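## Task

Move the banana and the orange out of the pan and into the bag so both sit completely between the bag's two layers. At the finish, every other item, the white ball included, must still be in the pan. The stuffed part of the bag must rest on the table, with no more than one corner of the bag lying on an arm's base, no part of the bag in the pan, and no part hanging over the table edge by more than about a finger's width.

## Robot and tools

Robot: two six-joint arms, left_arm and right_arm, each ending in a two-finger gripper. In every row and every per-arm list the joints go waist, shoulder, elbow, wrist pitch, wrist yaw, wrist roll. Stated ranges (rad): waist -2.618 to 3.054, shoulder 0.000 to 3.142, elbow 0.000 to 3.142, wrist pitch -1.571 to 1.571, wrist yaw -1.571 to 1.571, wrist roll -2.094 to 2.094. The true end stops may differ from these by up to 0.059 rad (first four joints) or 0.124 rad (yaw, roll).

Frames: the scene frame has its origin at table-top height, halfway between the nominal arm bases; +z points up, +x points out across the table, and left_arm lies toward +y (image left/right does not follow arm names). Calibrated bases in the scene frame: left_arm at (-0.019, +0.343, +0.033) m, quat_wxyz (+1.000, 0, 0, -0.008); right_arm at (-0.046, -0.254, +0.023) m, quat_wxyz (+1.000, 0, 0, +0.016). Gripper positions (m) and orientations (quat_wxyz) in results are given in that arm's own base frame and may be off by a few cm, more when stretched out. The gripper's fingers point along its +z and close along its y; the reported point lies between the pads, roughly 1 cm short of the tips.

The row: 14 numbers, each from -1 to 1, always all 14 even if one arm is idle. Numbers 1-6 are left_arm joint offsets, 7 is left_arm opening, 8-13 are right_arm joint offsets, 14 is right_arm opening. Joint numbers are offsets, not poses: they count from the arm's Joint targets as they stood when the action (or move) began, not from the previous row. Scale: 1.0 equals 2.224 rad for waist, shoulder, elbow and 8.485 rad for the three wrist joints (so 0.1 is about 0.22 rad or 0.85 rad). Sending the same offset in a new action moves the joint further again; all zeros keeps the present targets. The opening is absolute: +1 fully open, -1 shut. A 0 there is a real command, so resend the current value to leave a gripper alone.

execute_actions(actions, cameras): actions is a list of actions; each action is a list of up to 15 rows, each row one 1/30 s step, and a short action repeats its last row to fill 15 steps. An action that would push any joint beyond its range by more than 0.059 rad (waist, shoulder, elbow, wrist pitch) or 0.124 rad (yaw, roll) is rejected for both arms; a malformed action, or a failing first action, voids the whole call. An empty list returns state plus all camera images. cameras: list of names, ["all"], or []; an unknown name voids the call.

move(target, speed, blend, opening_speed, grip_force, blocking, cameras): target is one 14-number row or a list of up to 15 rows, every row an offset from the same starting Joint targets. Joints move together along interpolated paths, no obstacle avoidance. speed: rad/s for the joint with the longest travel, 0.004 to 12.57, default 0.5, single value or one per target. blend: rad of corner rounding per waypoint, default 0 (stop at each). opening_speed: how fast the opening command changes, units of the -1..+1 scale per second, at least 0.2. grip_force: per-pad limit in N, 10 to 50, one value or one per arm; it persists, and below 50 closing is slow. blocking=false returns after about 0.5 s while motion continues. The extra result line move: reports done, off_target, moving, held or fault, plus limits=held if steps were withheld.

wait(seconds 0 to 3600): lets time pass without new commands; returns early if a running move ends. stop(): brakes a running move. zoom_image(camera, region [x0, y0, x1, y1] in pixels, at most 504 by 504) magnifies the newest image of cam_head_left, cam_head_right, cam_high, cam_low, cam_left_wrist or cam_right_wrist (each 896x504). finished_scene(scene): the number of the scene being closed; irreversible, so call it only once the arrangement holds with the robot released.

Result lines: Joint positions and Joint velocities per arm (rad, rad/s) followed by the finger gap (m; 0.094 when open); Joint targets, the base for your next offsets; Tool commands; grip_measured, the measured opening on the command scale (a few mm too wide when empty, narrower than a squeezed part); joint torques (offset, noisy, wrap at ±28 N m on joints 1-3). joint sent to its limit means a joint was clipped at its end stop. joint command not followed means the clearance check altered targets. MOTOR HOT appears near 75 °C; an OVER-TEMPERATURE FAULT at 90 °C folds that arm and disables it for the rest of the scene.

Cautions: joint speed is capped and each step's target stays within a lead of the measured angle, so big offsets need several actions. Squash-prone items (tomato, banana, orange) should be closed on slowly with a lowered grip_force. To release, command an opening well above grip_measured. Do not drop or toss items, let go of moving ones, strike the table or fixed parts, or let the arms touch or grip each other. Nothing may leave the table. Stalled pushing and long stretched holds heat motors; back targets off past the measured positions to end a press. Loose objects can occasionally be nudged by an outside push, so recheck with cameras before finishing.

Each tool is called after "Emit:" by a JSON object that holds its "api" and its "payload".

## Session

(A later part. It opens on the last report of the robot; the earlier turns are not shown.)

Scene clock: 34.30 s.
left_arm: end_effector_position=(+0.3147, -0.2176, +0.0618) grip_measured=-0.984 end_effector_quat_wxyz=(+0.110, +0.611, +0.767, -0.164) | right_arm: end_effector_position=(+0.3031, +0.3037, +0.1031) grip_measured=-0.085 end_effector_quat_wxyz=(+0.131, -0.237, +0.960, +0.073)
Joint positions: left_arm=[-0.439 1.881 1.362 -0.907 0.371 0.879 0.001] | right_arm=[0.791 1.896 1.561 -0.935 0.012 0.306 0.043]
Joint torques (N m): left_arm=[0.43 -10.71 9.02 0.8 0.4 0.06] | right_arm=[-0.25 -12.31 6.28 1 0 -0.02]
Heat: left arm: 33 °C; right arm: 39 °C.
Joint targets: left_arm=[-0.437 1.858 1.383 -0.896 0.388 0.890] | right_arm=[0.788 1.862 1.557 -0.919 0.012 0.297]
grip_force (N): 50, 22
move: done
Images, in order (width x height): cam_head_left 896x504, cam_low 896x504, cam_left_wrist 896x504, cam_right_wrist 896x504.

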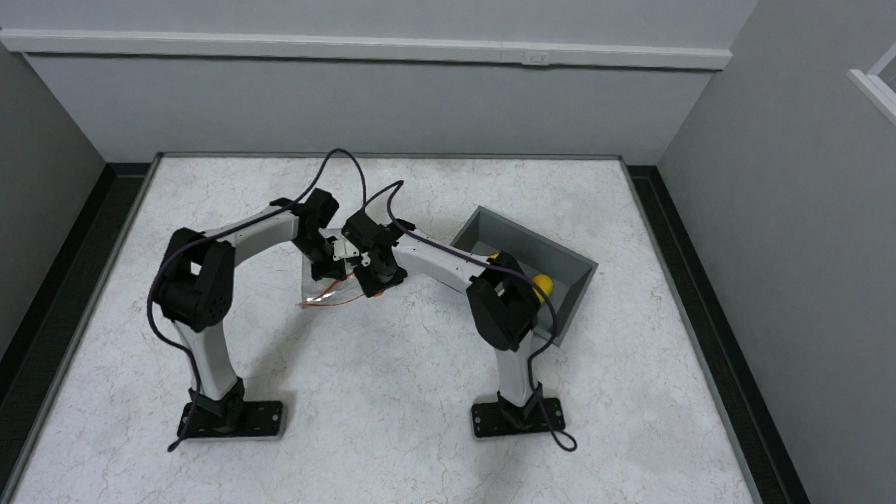

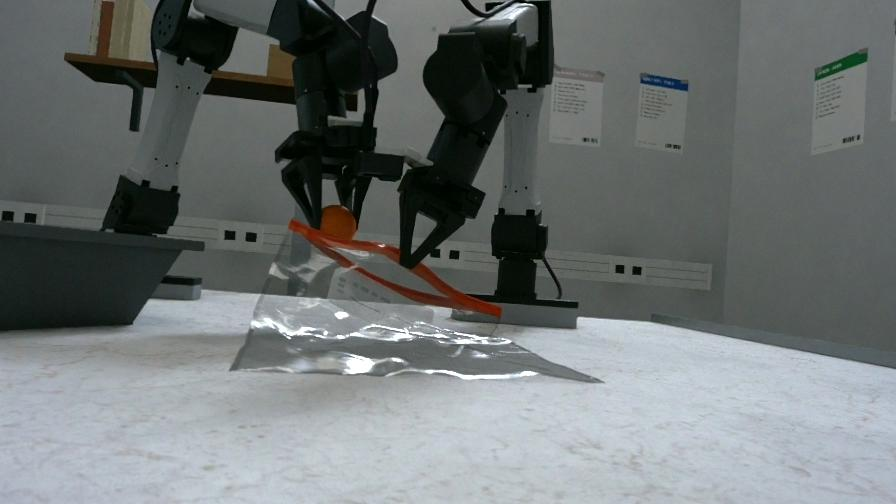

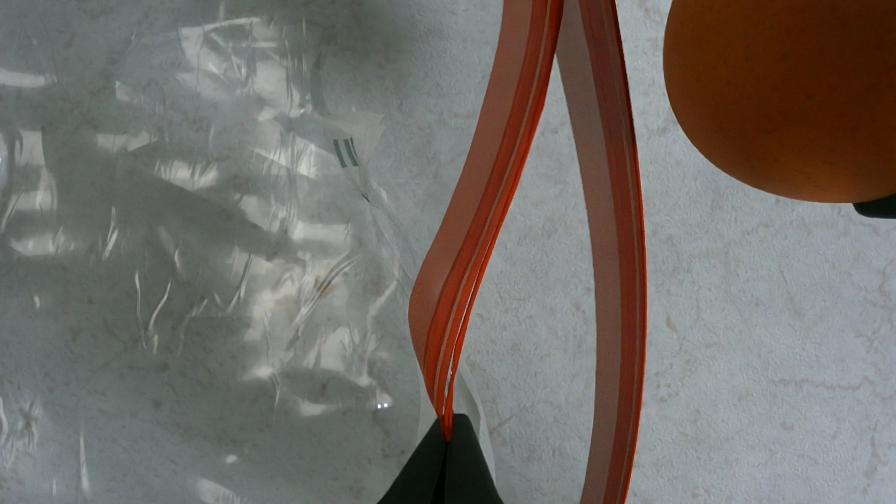

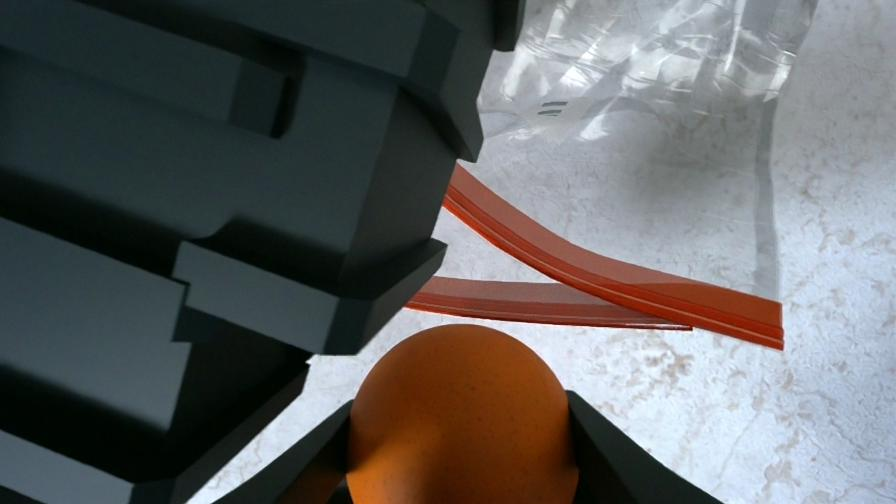

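Emit:
{"api": "move", "payload": {"target": [[0.0407,0.0724,0.1008,-0.0118,0.0019,0.0112,-1,0,0,0,0,0,0,-0.1],[0.0407,0.0724,0.1008,-0.0118,0.0019,0.0112,-1,0,0,0,0,0,-0.1293,-0.1]], "speed": [0.2,0.7], "blend": [0.05,0], "cameras": ["cam_left_wrist","cam_low","cam_head_left","cam_right_wrist"]}}

Emit:
{"api": "zoom_image", "payload": {"camera": "cam_low", "region": [220, 150, 540, 350]}}

Emit:
{"api": "zoom_image", "payload": {"camera": "cam_head_left", "region": [290, 220, 430, 330]}}

Scene clock: 39.90 s.
left_arm: end_effector_position=(+0.3704, -0.2055, +0.0780) grip_measured=-0.985 end_effector_quat_wxyz=(+0.139, +0.614, +0.761, -0.157) | right_arm: end_effector_position=(+0.3061, +0.3059, +0.1065) grip_measured=-0.085 end_effector_quat_wxyz=(-0.161, +0.701, -0.695, +0.007)
Joint positions: left_arm=[-0.351 2 1.585 -0.984 0.387 0.974 0.001] | right_arm=[0.791 1.89 1.56 -0.918 0.015 -0.792 0.043]
Joint torques (N m): left_arm=[0.58 -8.64 9.32 0.59 0.42 0.06] | right_arm=[-0.27 -11.81 6.37 0.87 -0.08 -0.06]
Heat: left arm: 34 °C; right arm: 40 °C.
Joint targets: left_arm=[-0.346 2.020 1.607 -0.996 0.404 0.985] | right_arm=[0.788 1.862 1.558 -0.919 0.012 -0.800]
grip_force (N): 50, 22
move: done
Images, in order (width x height): cam_head_left 896x504, cam_low 896x504, cam_left_wrist 896x504, cam_right_wrist 896x504.

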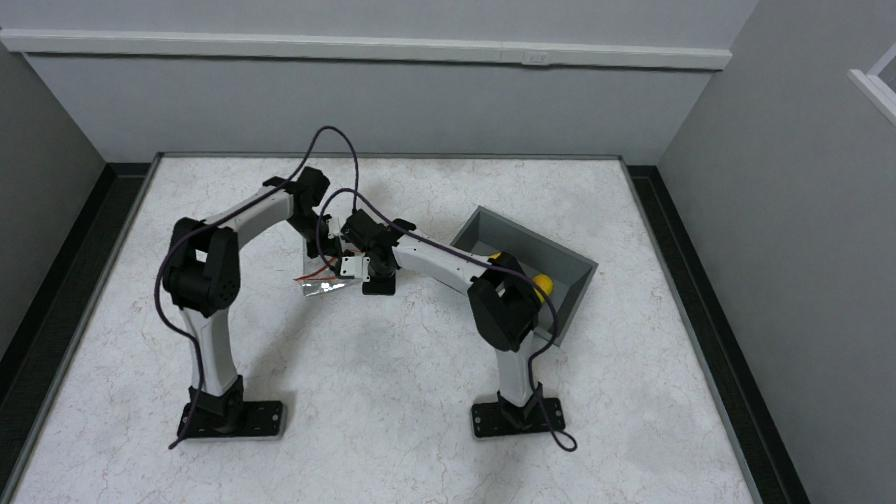

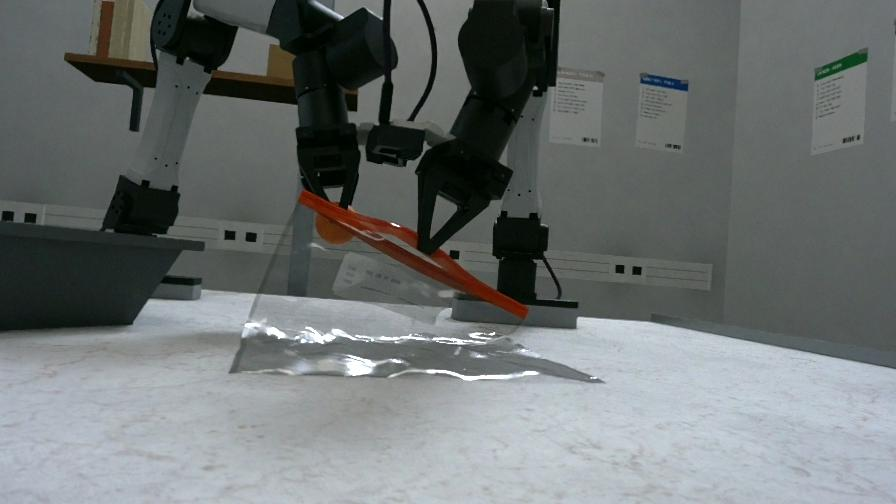

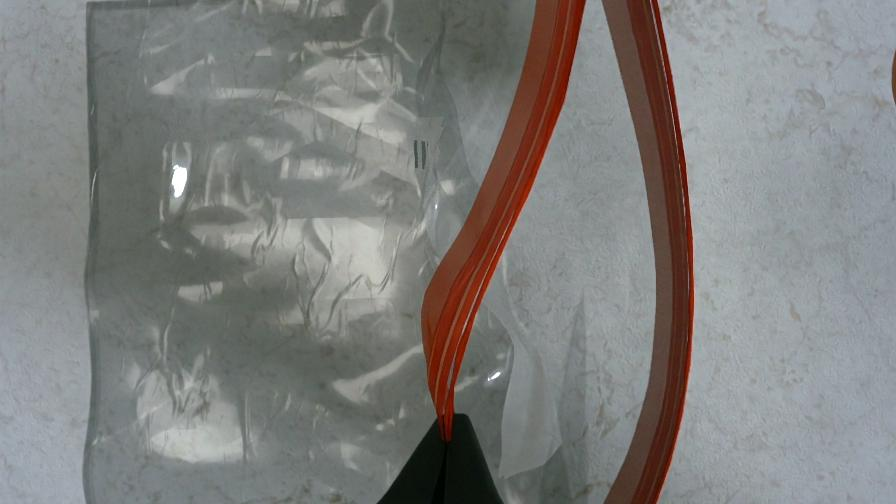

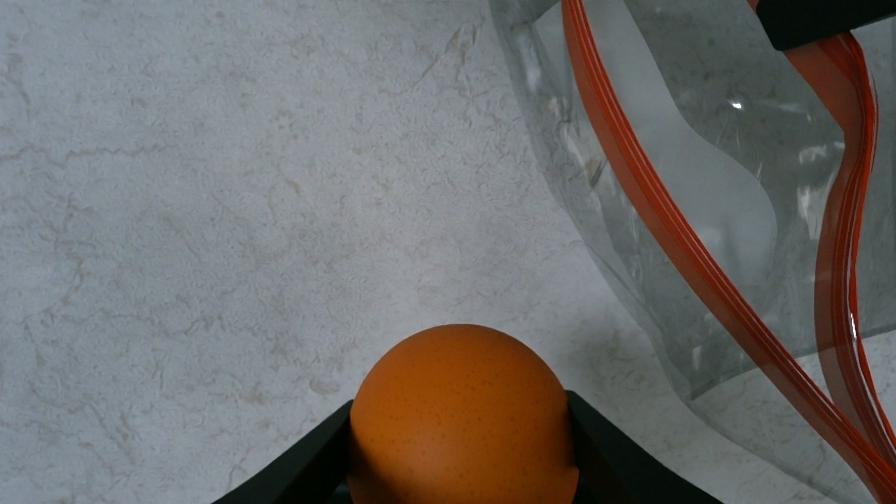

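Scaled by 1.575 from the camera's image (finer frame: 1280x720).

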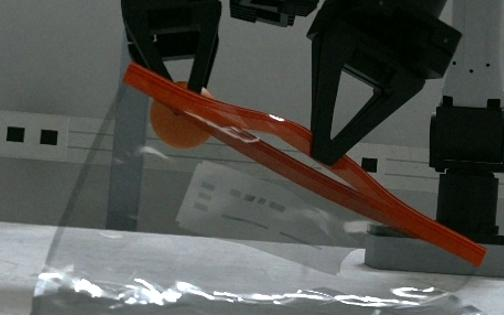

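Scaled by 3.600 from the camera's image (finer frame: 1280x720).

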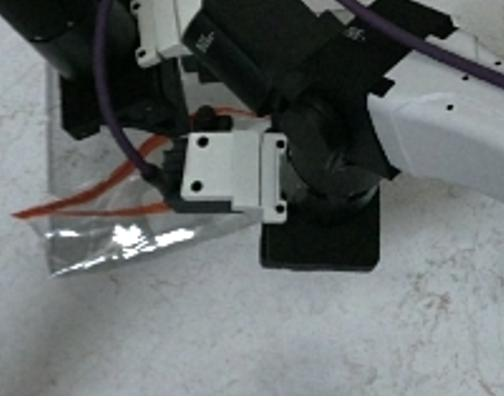

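Emit:
{"api": "move", "payload": {"target": [[0,0,0,0,0,0,-1,-0.2698,0,0,0,0,0.2546,-0.1],[-0.1932,0.1407,0.1899,-0.032,-0.0476,-0.1161,-1,-0.2698,0,0,0,0,0.2546,-0.1],[-0.0656,0.1166,0.1676,-0.0324,0.0244,-0.0837,-1,-0.2698,0,0,0,0,0.2546,-0.1]], "speed": [1.0,0.4,0.35], "blend": [0.1,0,0], "cameras": ["cam_left_wrist","cam_low","cam_head_left","cam_high"]}}

Emit:
{"api": "zoom_image", "payload": {"camera": "cam_low", "region": [120, 180, 480, 380]}}

Emit:
{"api": "zoom_image", "payload": {"camera": "cam_head_left", "region": [300, 200, 460, 340]}}

Scene clock: 50.53 s.
left_arm: end_effector_position=(+0.3478, -0.2976, +0.0700) grip_measured=-0.985 end_effector_quat_wxyz=(-0.038, +0.352, +0.889, -0.290) | right_arm: end_effector_position=(+0.4255, +0.0792, +0.1065) grip_measured=-0.085 end_effector_quat_wxyz=(+0.120, +0.543, +0.824, +0.107)
Joint positions: left_arm=[-0.493 2.311 1.99 -1.26 0.594 0.263 0.001] | right_arm=[0.19 1.89 1.56 -0.918 0.014 1.353 0.043]
Joint torques (N m): left_arm=[0.32 -14.76 5.91 0.25 0.49 0.08] | right_arm=[-0.17 -11.74 6.34 0.82 0.01 0.11]
Heat: left arm: 35 °C; right arm: 43 °C.
Joint targets: left_arm=[-0.492 2.279 1.980 -1.271 0.611 0.275] | right_arm=[0.188 1.862 1.558 -0.919 0.012 1.360]
grip_force (N): 50, 22
move: done
Images, in order (width x height): cam_head_left 896x504, cam_high 896x504, cam_low 896x504, cam_left_wrist 896x504.

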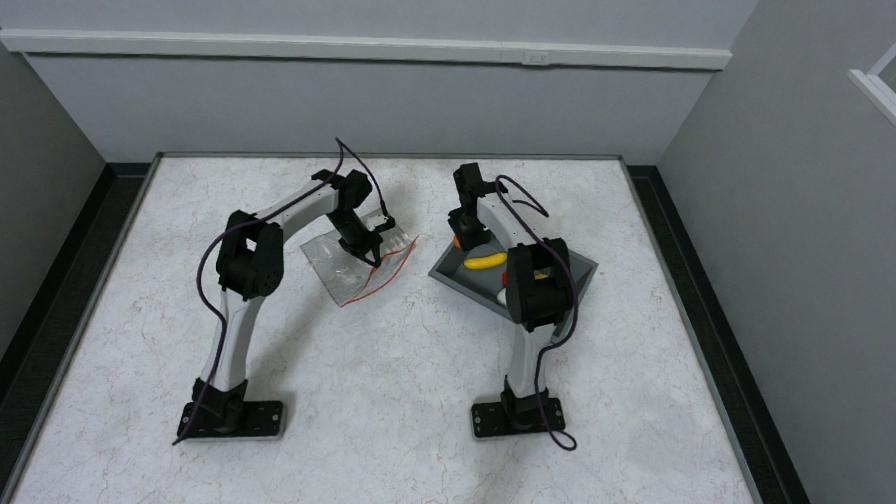

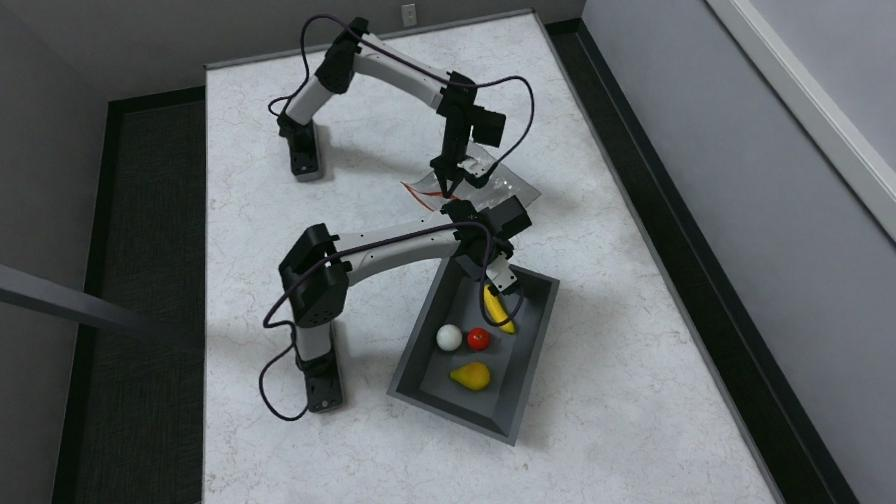

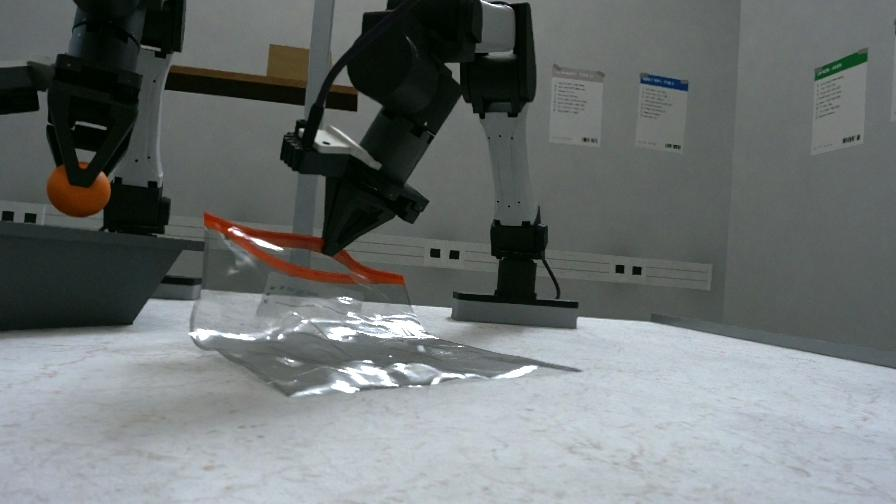

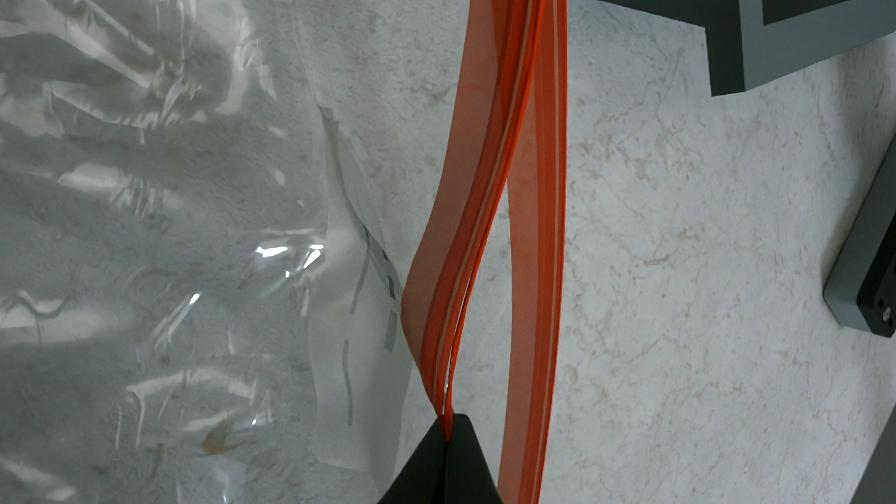

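Scaled by 1.400 from the camera's image (finer frame: 1280x720).

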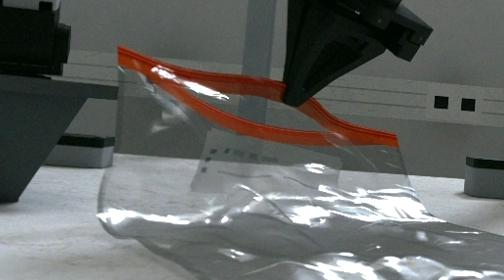

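Scaled by 3.150 from the camera's image (finer frame: 1280x720).

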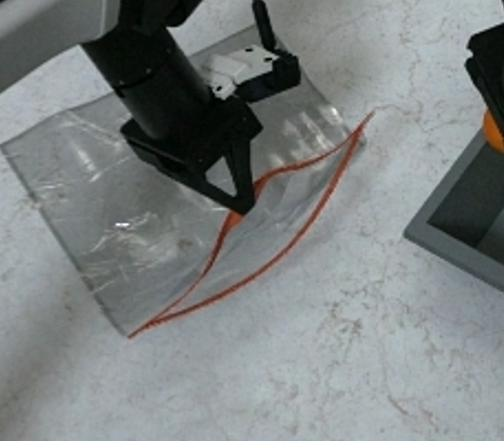

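Emit:
{"api": "move", "payload": {"target": [0,0,0,0,0,0,-1,0.2173,-0.15,-0.2559,0.0588,-0.0014,-0.1603,-0.1], "speed": 0.7, "cameras": ["cam_left_wrist","cam_low","cam_head_left","cam_right_wrist"]}}

Emit:
{"api": "zoom_image", "payload": {"camera": "cam_low", "region": [120, 180, 480, 380]}}

Emit:
{"api": "zoom_image", "payload": {"camera": "cam_head_left", "region": [320, 210, 440, 320]}}

Scene clock: 55.83 s.
left_arm: end_effector_position=(+0.3478, -0.2977, +0.0701) grip_measured=-0.985 end_effector_quat_wxyz=(-0.038, +0.352, +0.889, -0.290) | right_arm: end_effector_position=(+0.3061, +0.2388, +0.0853) grip_measured=-0.085 end_effector_quat_wxyz=(+0.262, -0.309, +0.910, +0.088)
Joint positions: left_arm=[-0.493 2.311 1.99 -1.26 0.595 0.263 0.001] | right_arm=[0.666 1.563 0.991 -0.439 0.007 0.009 0.043]
Joint torques (N m): left_arm=[0.35 -14.74 5.9 0.24 0.51 0.09] | right_arm=[0.55 -9.65 6.46 1.49 -0.09 -0.07]
Heat: left arm: 36 °C; right arm: 43 °C.
Joint targets: left_arm=[-0.492 2.279 1.980 -1.271 0.611 0.275] | right_arm=[0.671 1.528 0.988 -0.420 0.000 0.000]
grip_force (N): 50, 22
move: done
Images, in order (width x height): cam_head_left 896x504, cam_low 896x504, cam_left_wrist 896x504, cam_right_wrist 896x504.

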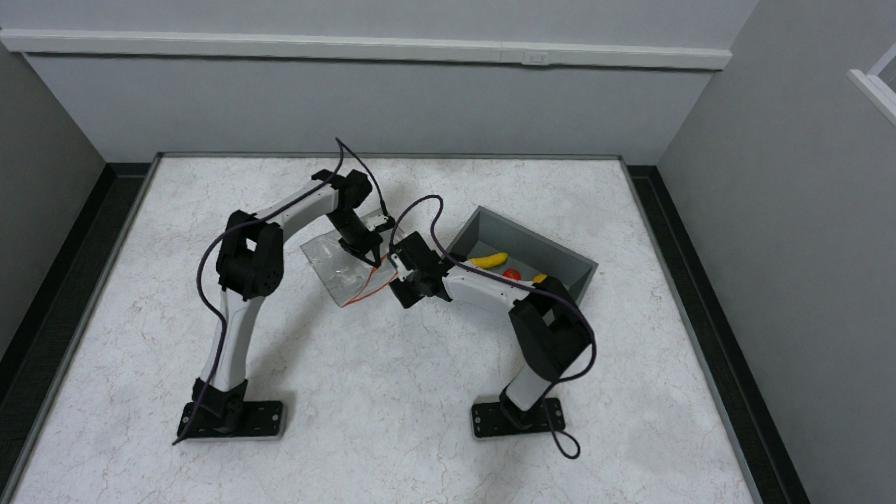

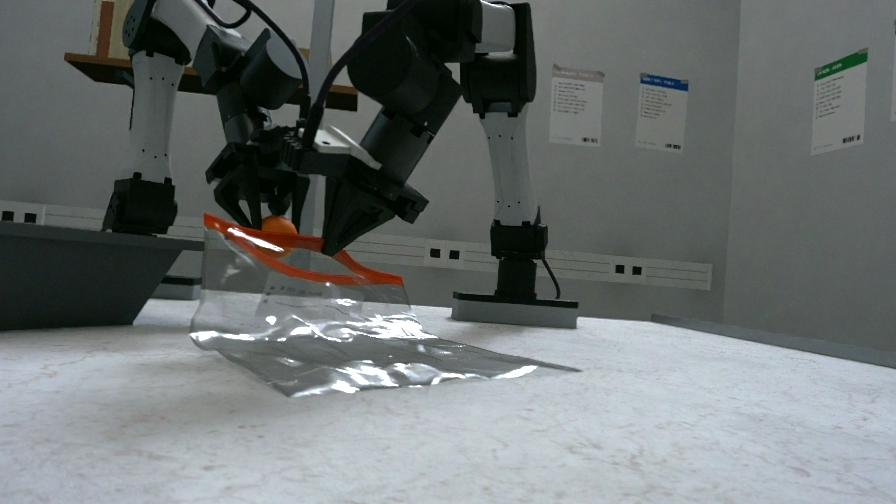

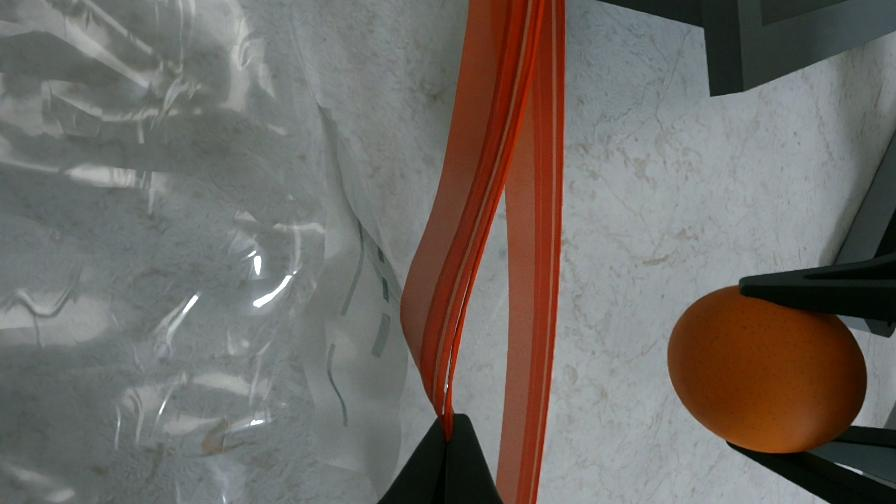

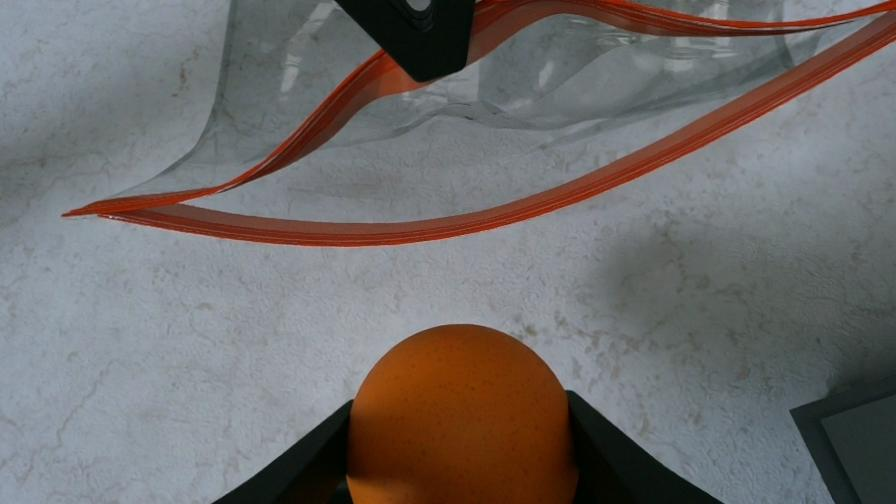

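Scaled by 1.400 from the camera's image (finer frame: 1280x720).

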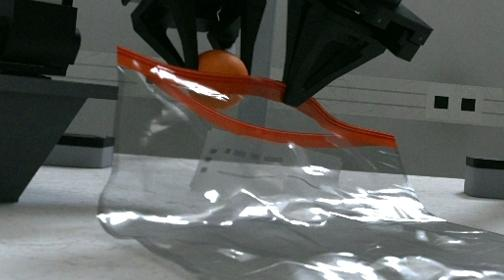

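Scaled by 4.200 from the camera's image (finer frame: 1280x720).

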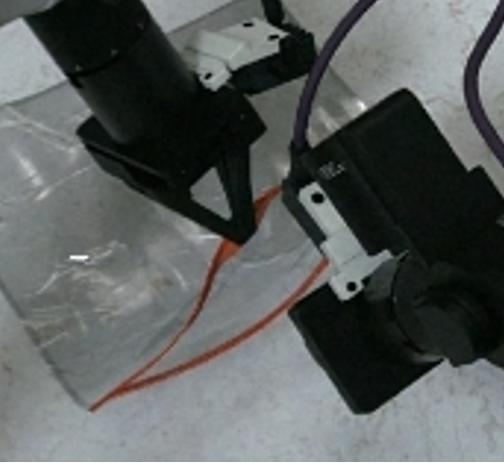

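Emit:
{"api": "move", "payload": {"target": [[0,0,0,0,0,0,-1,-0.0179,0.0549,0.0445,0.0051,0,0,-0.1],[0,0,0,0,0,0,-1,-0.0179,0.183,0.0692,0.0306,0,0,-0.1]], "speed": [0.3,0.15], "blend": [0.02,0], "cameras": ["cam_left_wrist","cam_low","cam_head_left","cam_right_wrist"]}}

Emit:
{"api": "zoom_image", "payload": {"camera": "cam_low", "region": [120, 180, 480, 380]}}

Emit:
{"api": "zoom_image", "payload": {"camera": "cam_head_left", "region": [320, 210, 440, 320]}}

Scene clock: 63.93 s.
left_arm: end_effector_position=(+0.3505, -0.2939, +0.0697) grip_measured=-0.985 end_effector_quat_wxyz=(-0.037, +0.348, +0.891, -0.289) | right_arm: end_effector_position=(+0.3681, +0.2706, +0.0180) grip_measured=-0.085 end_effector_quat_wxyz=(+0.269, -0.296, +0.913, +0.086)
Joint positions: left_arm=[-0.484 2.311 1.99 -1.261 0.59 0.263 0.001] | right_arm=[0.637 1.918 1.112 -0.193 0.007 0.008 0.043]
Joint torques (N m): left_arm=[-0.38 -14.76 5.93 0.25 0.54 0.09] | right_arm=[-0.5 -7.56 9.09 1.62 -0.09 -0.04]
Heat: left arm: 38 °C; right arm: 43 °C.
Joint targets: left_arm=[-0.492 2.279 1.980 -1.271 0.611 0.275] | right_arm=[0.631 1.935 1.142 -0.160 0.000 0.000]
grip_force (N): 50, 22
move: done
Images, in order (width x height): cam_head_left 896x504, cam_low 896x504, cam_left_wrist 896x504, cam_right_wrist 896x504.

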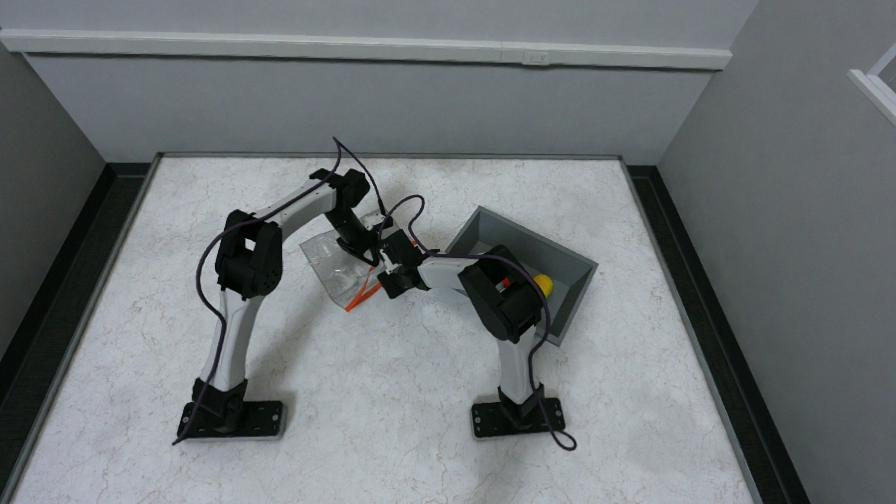

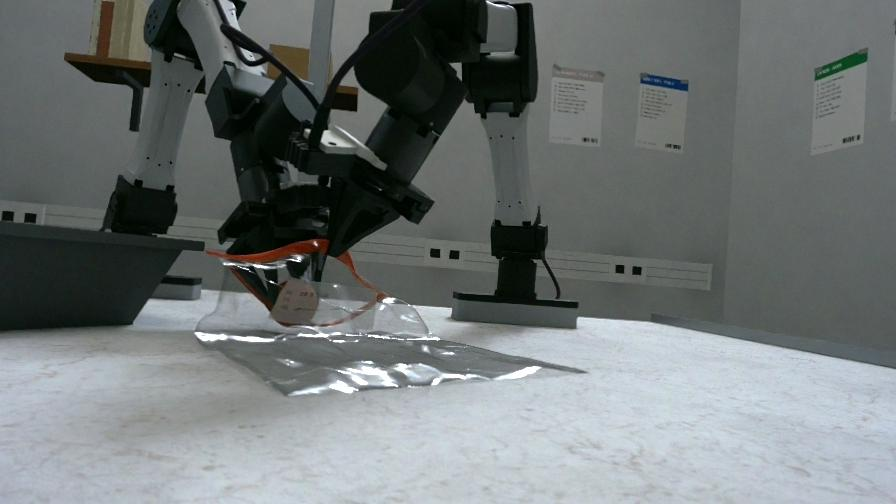

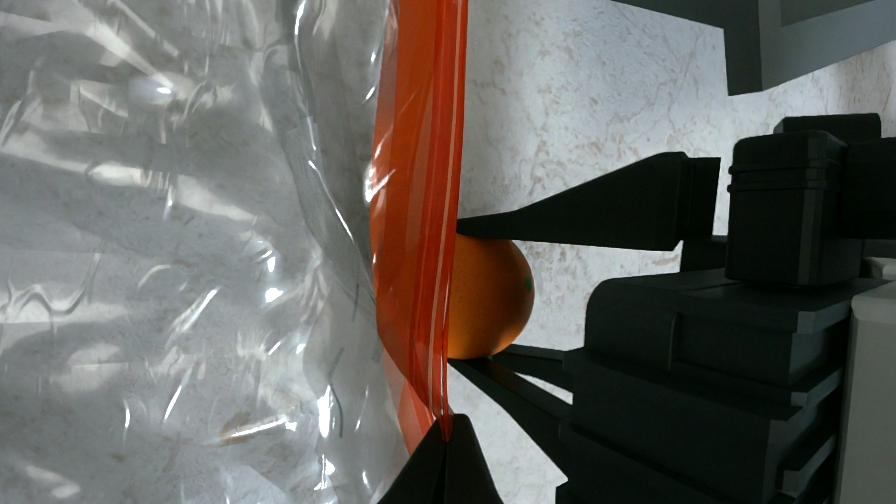

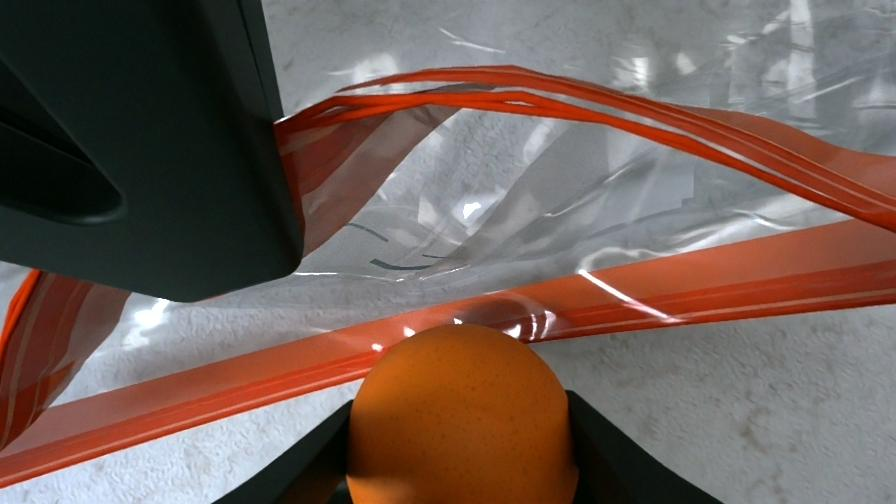

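Scaled by 1.400 from the camera's image (finer frame: 1280x720).

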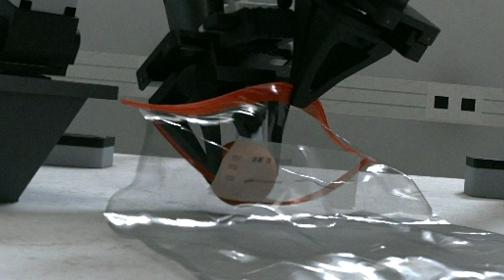

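Scaled by 4.200 from the camera's image (finer frame: 1280x720).

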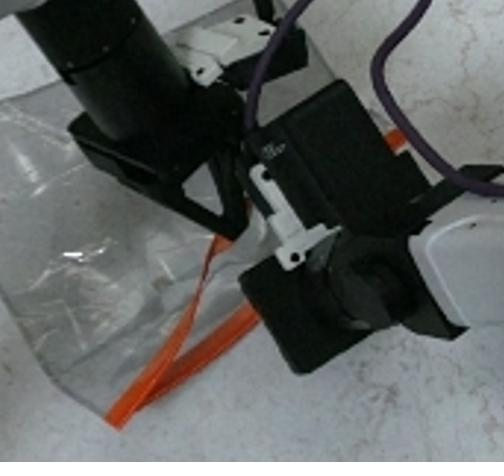

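Emit:
{"api": "move", "payload": {"target": [[0,0,0,0,0,0,-1,0,-0.054,0.0645,-0.0292,0,0,-0.1],[0,0,0,0,0,0,-1,-0.0174,-0.0427,0.0935,-0.0306,0,0,-0.1]], "speed": [0.25,0.2], "blend": [0.02,0], "cameras": ["cam_left_wrist","cam_low","cam_right_wrist"]}}

Emit:
{"api": "zoom_image", "payload": {"camera": "cam_low", "region": [120, 180, 480, 380]}}

Scene clock: 67.57 s.
left_arm: end_effector_position=(+0.3509, -0.2972, +0.0819) grip_measured=-0.985 end_effector_quat_wxyz=(-0.025, +0.349, +0.886, -0.303) | right_arm: end_effector_position=(+0.3833, +0.2597, +0.0678) grip_measured=-0.085 end_effector_quat_wxyz=(+0.246, -0.283, +0.924, +0.073)
Joint positions: left_arm=[-0.482 2.287 1.988 -1.255 0.617 0.263 0.001] | right_arm=[0.598 1.884 1.314 -0.482 0.006 0.001 0.043]
Joint torques (N m): left_arm=[-0.58 -12.83 6.2 0.24 0.3 0.1] | right_arm=[-0.36 -13.11 10.11 1.86 -0.07 0.03]
Heat: left arm: 39 °C; right arm: 43 °C.
Joint targets: left_arm=[-0.492 2.279 1.980 -1.271 0.611 0.275] | right_arm=[0.593 1.840 1.350 -0.420 0.000 0.000]
grip_force (N): 50, 22
move: off_target (right_arm); right_arm: the wrist pitch is farthest, 0.062 rad from its target
Images, in order (width x height): cam_low 896x504, cam_left_wrist 896x504, cam_right_wrist 896x504.

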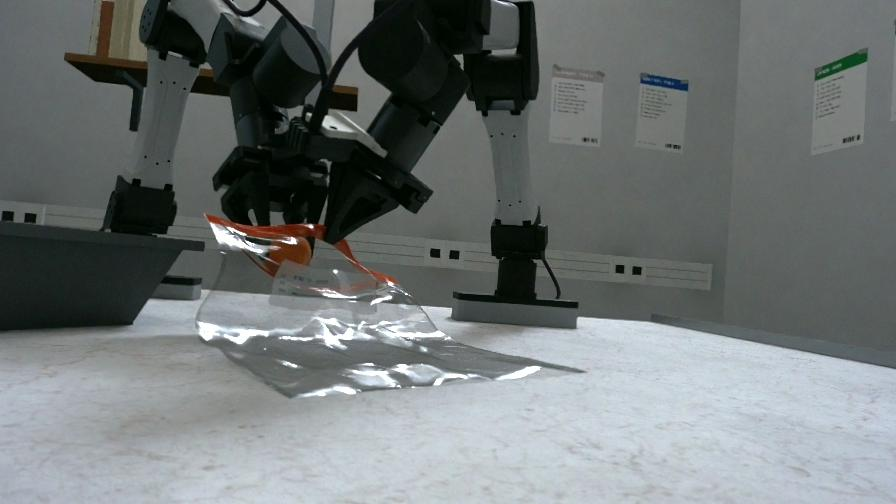

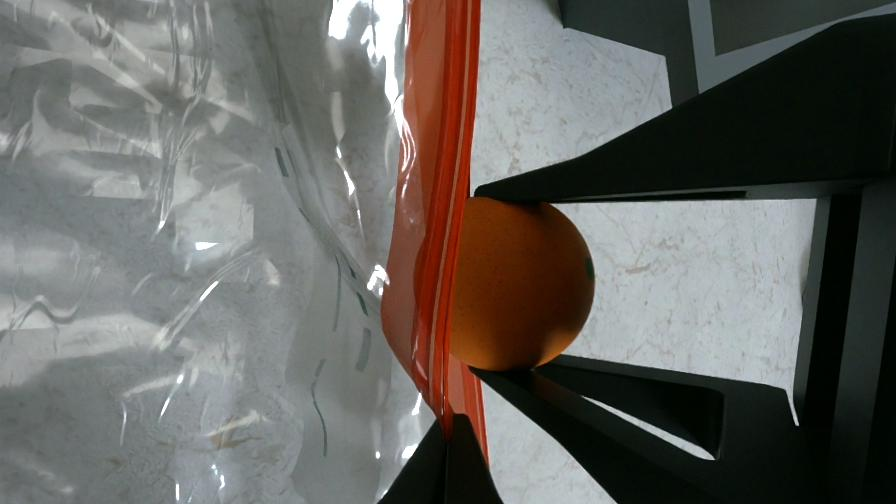

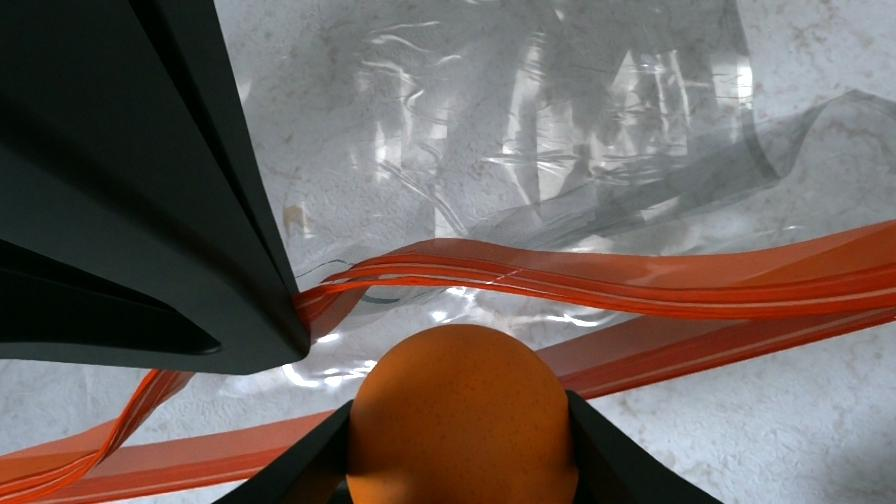

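Scaled by 1.400 from the camera's image (finer frame: 1280x720).

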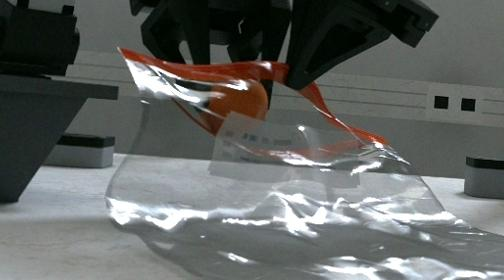

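Emit:
{"api": "move", "payload": {"target": [0,0,0,0,0,0,-1,-0.011,0.0682,0.0531,-0.0019,0,0,-0.1], "speed": 0.15, "cameras": ["cam_left_wrist","cam_low","cam_right_wrist"]}}

Emit:
{"api": "zoom_image", "payload": {"camera": "cam_low", "region": [120, 180, 480, 380]}}

Scene clock: 69.83 s.
left_arm: end_effector_position=(+0.3699, -0.2846, +0.0774) grip_measured=-0.985 end_effector_quat_wxyz=(-0.003, +0.335, +0.899, -0.281) | right_arm: end_effector_position=(+0.4022, +0.2675, +0.0645) grip_measured=-0.085 end_effector_quat_wxyz=(+0.240, -0.283, +0.926, +0.074)
Joint positions: left_arm=[-0.454 2.287 1.988 -1.217 0.568 0.244 0.001] | right_arm=[0.585 1.967 1.422 -0.519 -0.006 -0.007 0.043]
Joint torques (N m): left_arm=[-2.74 -12.92 6.3 -0.09 0.73 0.26] | right_arm=[-1.63 -7.83 11.03 2.02 0.04 0.12]
Heat: left arm: 40 °C; right arm: 43 °C.
Joint targets: left_arm=[-0.492 2.279 1.980 -1.271 0.611 0.275] | right_arm=[0.568 1.992 1.468 -0.436 0.000 0.000]
grip_force (N): 50, 22
move: off_target (right_arm); right_arm: the wrist pitch is farthest, 0.082 rad from its target
Images, in order (width x height): cam_low 896x504, cam_left_wrist 896x504, cam_right_wrist 896x504.

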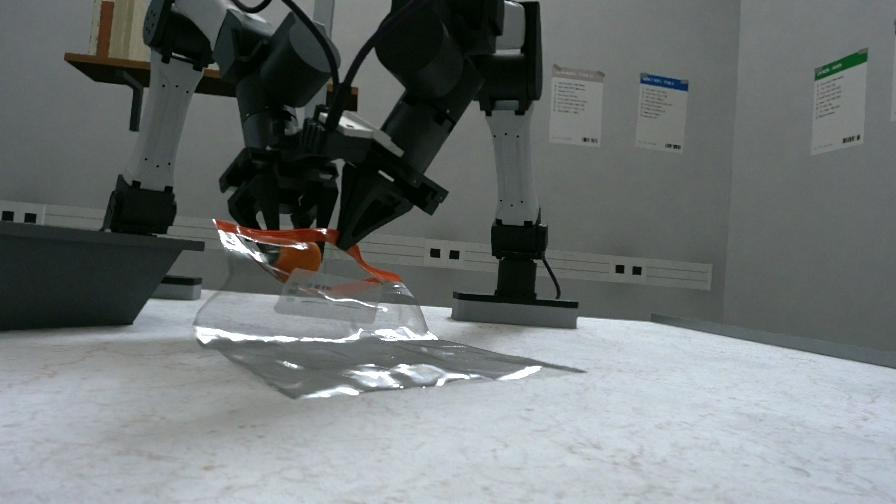

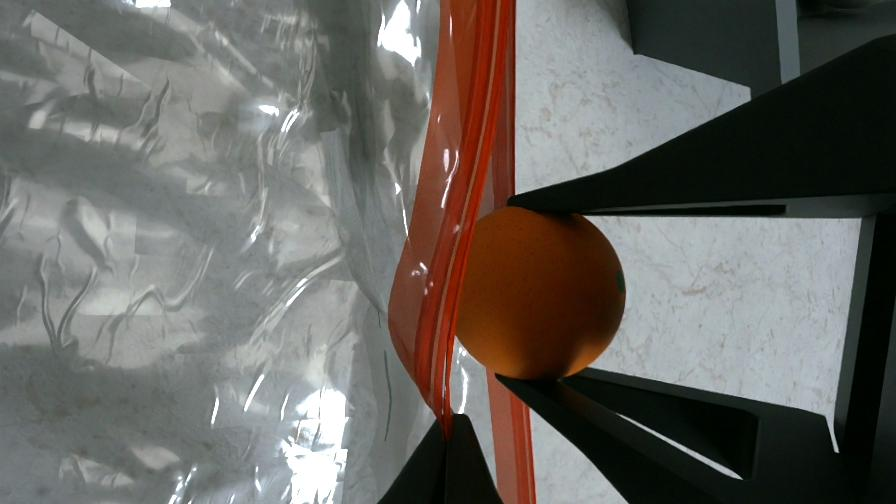

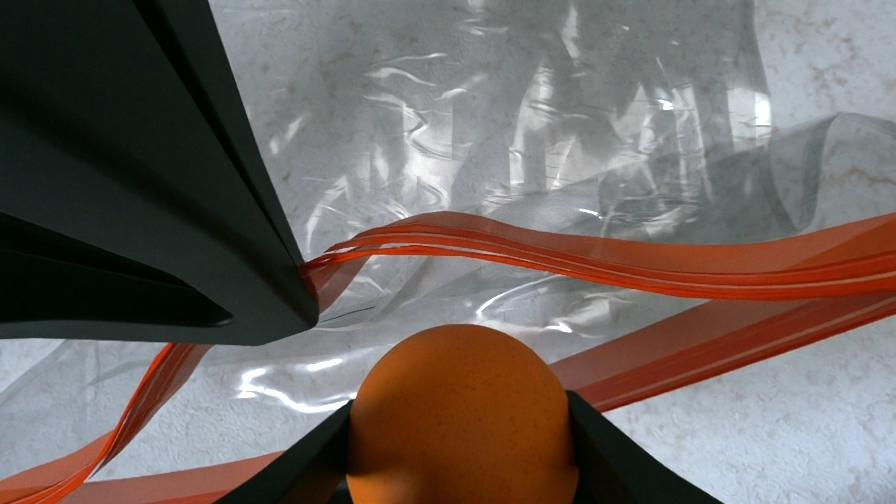

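Scaled by 1.400 from the camera's image (finer frame: 1280x720).

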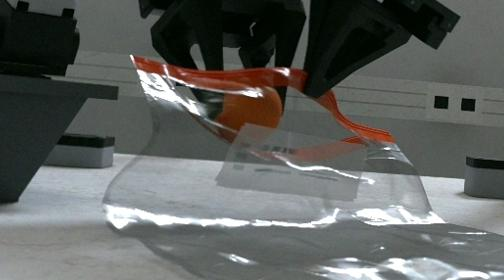

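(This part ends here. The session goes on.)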